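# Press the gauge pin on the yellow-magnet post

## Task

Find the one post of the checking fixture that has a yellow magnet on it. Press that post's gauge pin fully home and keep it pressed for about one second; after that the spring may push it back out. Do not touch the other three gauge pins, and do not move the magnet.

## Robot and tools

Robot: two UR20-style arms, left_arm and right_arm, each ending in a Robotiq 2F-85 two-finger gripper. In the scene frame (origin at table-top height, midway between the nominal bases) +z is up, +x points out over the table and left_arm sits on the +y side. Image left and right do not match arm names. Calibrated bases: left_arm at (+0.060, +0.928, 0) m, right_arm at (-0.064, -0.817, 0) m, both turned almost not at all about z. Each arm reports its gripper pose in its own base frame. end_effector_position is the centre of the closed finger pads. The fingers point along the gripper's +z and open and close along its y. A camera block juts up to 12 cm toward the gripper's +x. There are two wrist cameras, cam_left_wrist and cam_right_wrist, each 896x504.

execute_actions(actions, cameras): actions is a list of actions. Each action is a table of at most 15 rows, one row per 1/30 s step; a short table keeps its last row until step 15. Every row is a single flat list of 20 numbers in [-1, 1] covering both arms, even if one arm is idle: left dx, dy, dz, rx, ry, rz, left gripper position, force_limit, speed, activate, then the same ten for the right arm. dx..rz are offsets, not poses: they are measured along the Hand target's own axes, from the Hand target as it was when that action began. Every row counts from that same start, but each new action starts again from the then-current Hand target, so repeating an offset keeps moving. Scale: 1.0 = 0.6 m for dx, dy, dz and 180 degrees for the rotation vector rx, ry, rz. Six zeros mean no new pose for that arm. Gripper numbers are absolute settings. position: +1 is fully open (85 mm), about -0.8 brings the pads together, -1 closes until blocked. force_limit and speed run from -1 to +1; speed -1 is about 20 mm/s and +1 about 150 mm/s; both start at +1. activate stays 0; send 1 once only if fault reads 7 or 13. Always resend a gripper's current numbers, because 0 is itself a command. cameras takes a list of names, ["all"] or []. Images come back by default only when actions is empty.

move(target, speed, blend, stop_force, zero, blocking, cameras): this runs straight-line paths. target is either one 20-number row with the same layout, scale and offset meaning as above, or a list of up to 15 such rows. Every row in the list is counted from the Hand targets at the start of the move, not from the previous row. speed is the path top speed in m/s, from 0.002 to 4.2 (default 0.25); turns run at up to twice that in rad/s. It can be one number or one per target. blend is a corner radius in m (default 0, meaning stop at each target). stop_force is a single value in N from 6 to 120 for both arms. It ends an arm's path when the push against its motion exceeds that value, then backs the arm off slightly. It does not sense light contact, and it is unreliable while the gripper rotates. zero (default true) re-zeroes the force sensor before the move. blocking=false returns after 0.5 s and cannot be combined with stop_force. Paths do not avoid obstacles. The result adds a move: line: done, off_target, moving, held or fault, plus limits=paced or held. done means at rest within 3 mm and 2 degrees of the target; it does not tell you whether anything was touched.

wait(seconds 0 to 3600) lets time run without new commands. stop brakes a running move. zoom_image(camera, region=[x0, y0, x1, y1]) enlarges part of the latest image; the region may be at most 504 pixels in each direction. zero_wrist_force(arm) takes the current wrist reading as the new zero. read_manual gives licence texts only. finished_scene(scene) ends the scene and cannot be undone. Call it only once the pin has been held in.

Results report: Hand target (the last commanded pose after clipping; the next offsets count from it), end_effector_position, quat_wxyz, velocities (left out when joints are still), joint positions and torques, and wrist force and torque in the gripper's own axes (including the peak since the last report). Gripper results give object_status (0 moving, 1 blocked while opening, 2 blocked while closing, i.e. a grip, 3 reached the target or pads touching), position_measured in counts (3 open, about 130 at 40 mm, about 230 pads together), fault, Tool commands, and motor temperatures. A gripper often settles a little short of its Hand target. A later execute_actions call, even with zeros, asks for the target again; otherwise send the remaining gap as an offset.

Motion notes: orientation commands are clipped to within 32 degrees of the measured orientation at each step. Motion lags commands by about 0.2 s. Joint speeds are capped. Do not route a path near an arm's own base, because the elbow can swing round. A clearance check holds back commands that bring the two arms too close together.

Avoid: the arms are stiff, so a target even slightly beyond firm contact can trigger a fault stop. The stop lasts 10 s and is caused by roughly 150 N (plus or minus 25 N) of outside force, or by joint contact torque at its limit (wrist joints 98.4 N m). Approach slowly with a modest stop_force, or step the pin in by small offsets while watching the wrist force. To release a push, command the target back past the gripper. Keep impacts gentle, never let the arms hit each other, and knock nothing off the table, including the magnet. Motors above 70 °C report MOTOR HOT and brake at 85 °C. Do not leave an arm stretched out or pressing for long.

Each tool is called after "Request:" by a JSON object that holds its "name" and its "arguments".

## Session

Request:
{"name": "execute_actions", "arguments": {"actions": []}}

Scene clock: 0.00 s.
left_arm: end_effector_position=(+0.4095, -1.0280, +0.3496) position_measured=3 object_status=3 fault=0 end_effector_quat_wxyz=(-0.166, +0.603, +0.780, +0.006) | right_arm: end_effector_position=(+1.7496, +0.0920, +0.2599) position_measured=3 object_status=3 fault=0 end_effector_quat_wxyz=(-0.210, +0.702, +0.632, +0.252)
Joint positions: left_arm=[-1.316 -1.125 1.554 -1.726 -1.763 0.028] | right_arm=[3.192 -2.85 -0.27 -1.441 2.224 1.778]
Joint velocities: within noise
Joint torques (N m): no reading
Motor temperatures (°C): left_arm=[24 35 26 38 34 33] | right_arm=[28 35 35 36 33 38]
Wrist force (N): no reading
Wrist torque (N m): no reading
Wrist force, peak (N): no reading
Hand target: left_arm +0.4095, -1.0280, +0.3496; -0.166, +0.603, +0.780, +0.006 | right_arm +1.7496, +0.0920, +0.2599; -0.210, +0.702, +0.632, +0.252
Tool commands: left_gripper/position=+1.0 left_gripper/force_limit=+1.0 left_gripper/speed=+1.0 left_gripper/activate=+0.0 right_gripper/position=+1.0 right_gripper/force_limit=+1.0 right_gripper/speed=+1.0 right_gripper/activate=+0.0
camera_calibration:
cam_left_wrist: T_world_to_cam=[[0.9508, 0.2447, -0.19002, -0.07115], [0.27712, -0.94595, 0.16847, -1.12698], [-0.13853, -0.21284, -0.96722, 0.29654]] pos_world=[0.42104, -0.98554, 0.46316]
cam_right_wrist: T_world_to_cam=[[0.99231, -0.12159, -0.02333, -1.71021], [-0.12362, -0.96276, -0.24045, 0.38571], [0.00678, 0.24148, -0.97038, 0.33492]] pos_world=[1.74246, 0.08251, 0.37785]

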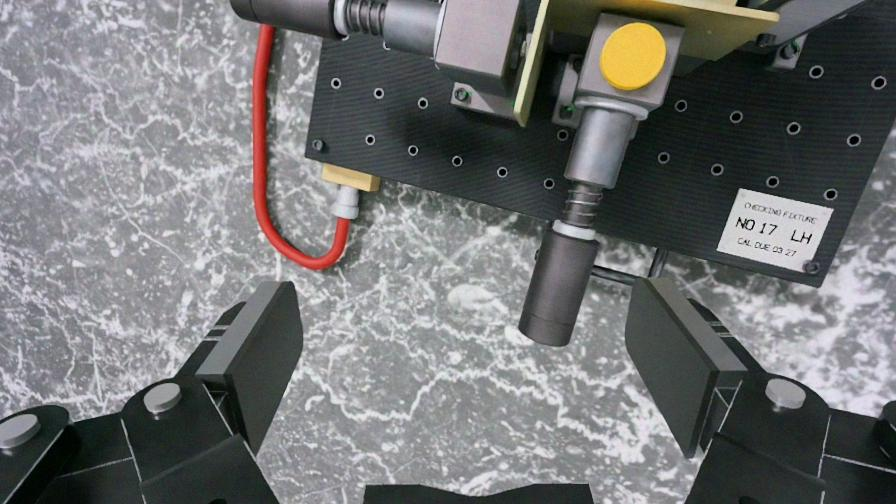

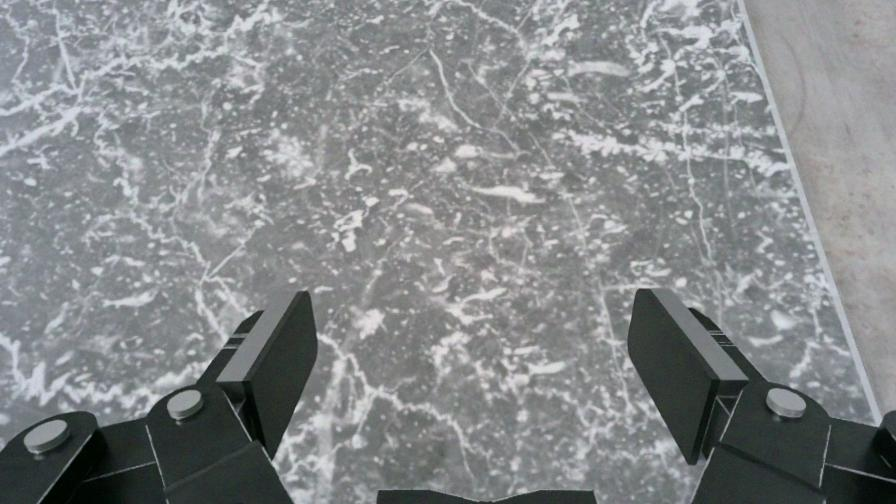

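Request:
{"name": "move", "arguments": {"target": [[-0.2655,0.0275,0.0247,0.1128,-0.1049,-0.907,-1,0,0,0,0,0,0,0,0,0,1,1,1,0],[-0.231,0.0935,0.245,0.1128,-0.1049,-0.907,-1,0,0,0,0,0,0,0,0,0,1,1,1,0]], "speed": [0.8,0.3], "blend": [0.02,0], "cameras": ["cam_left_wrist"]}}

Scene clock: 4.53 s.
left_arm: end_effector_position=(+0.4554, -1.1123, +0.1634) position_measured=232 object_status=3 fault=0 end_effector_quat_wxyz=(+0.000, +0.707, -0.707, +0.000) | right_arm: end_effector_position=(+1.7496, +0.0920, +0.2599) position_measured=3 object_status=3 fault=0 end_effector_quat_wxyz=(-0.210, +0.702, +0.632, +0.252)
Joint positions: left_arm=[-1.35 -1.004 1.693 -2.261 -1.571 -2.92] | right_arm=[3.192 -2.85 -0.27 -1.441 2.224 1.778]
Joint torques (N m): left_arm=[19.36 -171.24 -65.62 -14.72 6.14 2.95] | right_arm=[-0.05 307.26 107.16 11.62 4.05 -1.35]
Wrist force (N): left_arm=[0.0 0.4 -0.7] | right_arm=[-0.2 -0.1 0.2]
Wrist torque (N m): left_arm=[-0.07 -0.05 0.04] | right_arm=[-0.02 0.03 0.00]
Wrist force, peak (N): left_arm=[2.5 0.4 -4.5] | right_arm=[-0.6 0.2 0.0]
Hand target: left_arm +0.4554, -1.1122, +0.1632; +0.000, +0.707, -0.707, +0.000 | right_arm +1.7496, +0.0920, +0.2599; -0.210, +0.702, +0.632, +0.252
Off the commanded pose: left_arm 0.000 m, 0 deg | right_arm 0.000 m, 0 deg.
move: done
cam_left_wrist: T_world_to_cam=[[-0.99958, 0.02761, 0.0091, 0.48464], [0.02886, 0.90431, 0.42591, 0.94095], [0.00353, 0.42599, -0.90472, 0.74045]] pos_world=[0.45467, -1.17971, 0.26473]

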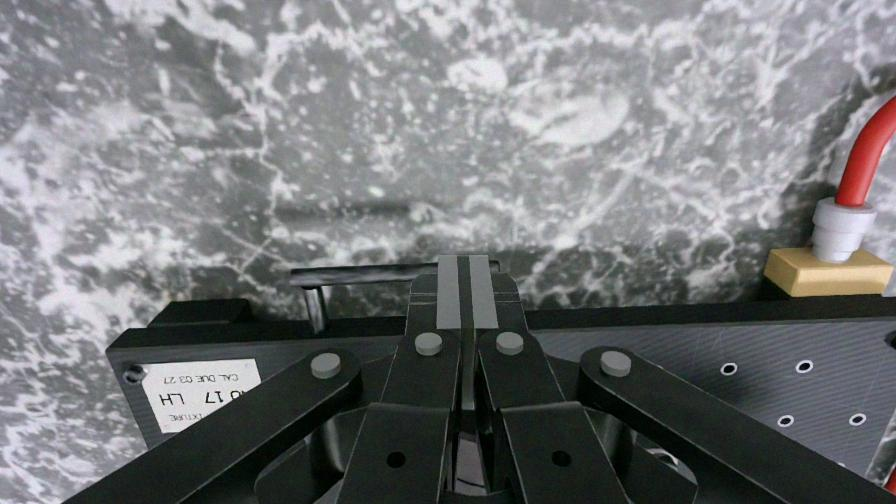

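Request:
{"name": "move", "arguments": {"target": [[-0.015,0.005,0,0,0,0,-1,0,0,0,0,0,0,0,0,0,1,1,1,0],[-0.125,0.008,0,0,0,0,-1,0,0,0,0,0,0,0,0,0,1,1,1,0]], "speed": 0.016, "blend": [0.002,0], "stop_force": 60, "cameras": ["cam_left_wrist"]}}

Request:
{"name": "wait", "arguments": {"seconds": 1.2}}

Scene clock: 10.20 s.
left_arm: end_effector_position=(+0.4518, -1.0804, +0.1632) position_measured=232 object_status=3 fault=0 end_effector_quat_wxyz=(+0.000, +0.707, -0.707, +0.000) | right_arm: end_effector_position=(+1.7496, +0.0920, +0.2599) position_measured=3 object_status=3 fault=0 end_effector_quat_wxyz=(-0.210, +0.702, +0.632, +0.252)
Joint positions: left_arm=[-1.347 -1.032 1.744 -2.284 -1.571 -2.917] | right_arm=[3.192 -2.85 -0.27 -1.441 2.224 1.778]
Joint torques (N m): left_arm=[5.6 -155.58 -61.02 5.41 4.89 -3.16] | right_arm=[-1.47 310.46 108.4 11.1 3.47 -1.37]
Wrist force (N): left_arm=[46.2 1.0 -12.7] | right_arm=[-0.2 0.0 0.3]
Wrist torque (N m): left_arm=[-0.18 -0.43 -0.22] | right_arm=[0.00 0.03 0.01]
Wrist force, peak (N): left_arm=[88.1 -4.9 18.8] | right_arm=[-0.5 0.3 0.0]
Hand target: left_arm +0.4518, -1.0805, +0.1632; +0.000, +0.707, -0.707, +0.000 (not the last commanded pose) | right_arm +1.7496, +0.0920, +0.2599; -0.210, +0.702, +0.632, +0.252
Off the commanded pose: left_arm 0.043 m, 0 deg | right_arm 0.000 m, 0 deg.
move: contact (left_arm); path passed 1 of 2 targets
cam_left_wrist: T_world_to_cam=[[-0.99958, 0.02761, 0.0091, 0.48017], [0.02886, 0.90429, 0.42595, 0.91231], [0.00353, 0.42603, -0.9047, 0.72687]] pos_world=[0.45107, -1.14791, 0.26463]

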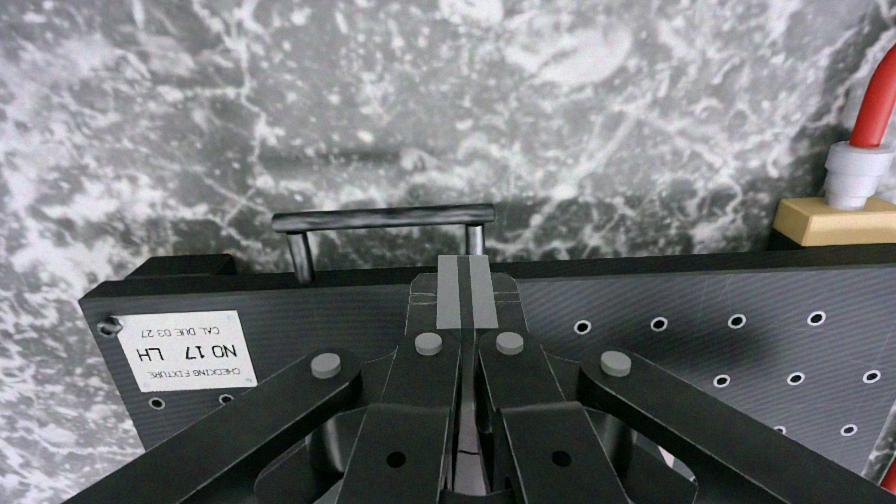

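Scene clock: 11.40 s.
left_arm: end_effector_position=(+0.4518, -1.0805, +0.1632) position_measured=232 object_status=3 fault=0 end_effector_quat_wxyz=(+0.000, +0.707, -0.707, +0.000) | right_arm: end_effector_position=(+1.7496, +0.0920, +0.2599) position_measured=3 object_status=3 fault=0 end_effector_quat_wxyz=(-0.210, +0.702, +0.632, +0.252)
Joint positions: left_arm=[-1.347 -1.032 1.744 -2.284 -1.571 -2.917] | right_arm=[3.192 -2.85 -0.27 -1.441 2.224 1.778]
Joint torques (N m): left_arm=[0.72 -147.51 -61.75 2.06 5.16 -4.02] | right_arm=[1.42 306.27 107.02 10.32 3.95 -1.33]
Wrist force (N): left_arm=[45.4 1.2 -13.0] | right_arm=[0.0 0.2 0.0]
Wrist torque (N m): left_arm=[-0.18 -0.43 -0.22] | right_arm=[0.04 -0.01 0.00]
Wrist force, peak (N): left_arm=[45.9 1.4 -13.3] | right_arm=[-0.3 -0.1 0.4]
Hand target: left_arm +0.4518, -1.0805, +0.1632; +0.000, +0.707, -0.707, +0.000 (not the last commanded pose) | right_arm +1.7496, +0.0920, +0.2599; -0.210, +0.702, +0.632, +0.252
Tool commands: left_gripper/position=-1.0 left_gripper/force_limit=+0.0 left_gripper/speed=+0.0 left_gripper/activate=+0.0 right_gripper/position=+1.0 right_gripper/force_limit=+1.0 right_gripper/speed=+1.0 right_gripper/activate=+0.0
Off the commanded pose: left_arm 0.043 m, 0 deg | right_arm 0.000 m, 0 deg.
wait: 1.20 s; at rest by 0.17 s

Request:
{"name": "move", "arguments": {"target": [-0.02,0,0,0,0,0,-1,0,0,0,0,0,0,0,0,0,1,1,1,0], "speed": 0.004, "stop_force": 15}}

Request:
{"name": "wait", "arguments": {"seconds": 1.1}}

Request:
{"name": "move", "arguments": {"target": [0.1,0,0,0,0,0,-1,0,0,0,0,0,0,0,0,0,1,1,1,0], "speed": 0.12}}

Request:
{"name": "finished_scene", "arguments": {"scene": 3}}

Scene clock: 12.40 s.
left_arm: end_effector_position=(+0.4518, -1.0803, +0.1632) position_measured=232 object_status=3 fault=0 end_effector_quat_wxyz=(+0.000, +0.707, -0.707, +0.000) | right_arm: end_effector_position=(+1.7496, +0.0920, +0.2599) position_measured=3 object_status=3 fault=0 end_effector_quat_wxyz=(-0.210, +0.702, +0.632, +0.252)
Joint positions: left_arm=[-1.347 -1.032 1.744 -2.284 -1.571 -2.917] | right_arm=[3.192 -2.85 -0.27 -1.441 2.224 1.778]
Joint torques (N m): left_arm=[13.23 -171.67 -48.91 17.41 5.03 0.85] | right_arm=[0.95 306.05 105.28 10.75 3.63 -1.19]
Wrist force (N): left_arm=[75.9 -8.1 6.3] | right_arm=[0.0 0.0 -0.1]
Wrist torque (N m): left_arm=[-0.08 -0.46 -0.28] | right_arm=[0.01 0.00 0.00]
Wrist force, peak (N): left_arm=[75.9 -8.1 6.3] | right_arm=[-0.2 0.5 0.3]
Hand target: left_arm +0.4518, -1.0803, +0.1632; +0.000, +0.707, -0.707, +0.000 (not the last commanded pose) | right_arm +1.7496, +0.0920, +0.2599; -0.210, +0.702, +0.632, +0.252
Off the commanded pose: left_arm 0.012 m, 0 deg | right_arm 0.000 m, 0 deg.
move: contact (left_arm)

Scene clock: 13.50 s.
left_arm: end_effector_position=(+0.4518, -1.0803, +0.1632) position_measured=232 object_status=3 fault=0 end_effector_quat_wxyz=(+0.000, +0.707, -0.707, +0.000) | right_arm: end_effector_position=(+1.7496, +0.0920, +0.2599) position_measured=3 object_status=3 fault=0 end_effector_quat_wxyz=(-0.210, +0.702, +0.632, +0.252)
Joint positions: left_arm=[-1.347 -1.032 1.744 -2.284 -1.571 -2.917] | right_arm=[3.192 -2.85 -0.27 -1.441 2.224 1.778]
Joint torques (N m): left_arm=[7.84 -167.89 -56.58 13.9 4.89 0.8] | right_arm=[0.81 307.1 107.89 10.95 4.95 -1.17]
Wrist force (N): left_arm=[68.0 -6.1 3.5] | right_arm=[-0.1 0.1 -0.1]
Wrist torque (N m): left_arm=[-0.08 -0.42 -0.26] | right_arm=[0.01 0.02 0.00]
Wrist force, peak (N): left_arm=[75.0 -8.0 6.8] | right_arm=[-0.1 0.4 0.2]
Hand target: left_arm +0.4518, -1.0803, +0.1632; +0.000, +0.707, -0.707, +0.000 (not the last commanded pose) | right_arm +1.7496, +0.0920, +0.2599; -0.210, +0.702, +0.632, +0.252
Tool commands: left_gripper/position=-1.0 left_gripper/force_limit=+0.0 left_gripper/speed=+0.0 left_gripper/activate=+0.0 right_gripper/position=+1.0 right_gripper/force_limit=+1.0 right_gripper/speed=+1.0 right_gripper/activate=+0.0
Off the commanded pose: left_arm 0.012 m, 0 deg | right_arm 0.000 m, 0 deg.
wait: 1.10 s; at rest by 0.17 s

Scene clock: 14.50 s.
left_arm: end_effector_position=(+0.4517, -1.1402, +0.1633) position_measured=232 object_status=3 fault=0 end_effector_quat_wxyz=(+0.000, +0.707, -0.707, +0.000) | right_arm: end_effector_position=(+1.7496, +0.0920, +0.2599) position_measured=3 object_status=3 fault=0 end_effector_quat_wxyz=(-0.210, +0.702, +0.632, +0.252)
Joint positions: left_arm=[-1.358 -0.981 1.652 -2.242 -1.571 -2.928] | right_arm=[3.192 -2.85 -0.27 -1.441 2.224 1.778]
Joint torques (N m): left_arm=[-18.06 -177.56 -110.38 -5.84 5.08 -4.24] | right_arm=[-1.52 306.13 107.65 11.32 3.78 -1.42]
Wrist force (N): left_arm=[5.0 -0.1 -1.7] | right_arm=[-0.2 0.2 -0.1]
Wrist torque (N m): left_arm=[-0.17 -0.96 0.41] | right_arm=[0.03 0.03 0.00]
Wrist force, peak (N): left_arm=[67.2 -5.9 4.2] | right_arm=[-0.3 0.2 0.2]
Hand target: left_arm +0.4517, -1.1403, +0.1633; +0.000, +0.707, -0.707, +0.000 | right_arm +1.7496, +0.0920, +0.2599; -0.210, +0.702, +0.632, +0.252
Off the commanded pose: left_arm 0.000 m, 0 deg | right_arm 0.000 m, 0 deg.
move: done

The scene is finished: the task was done.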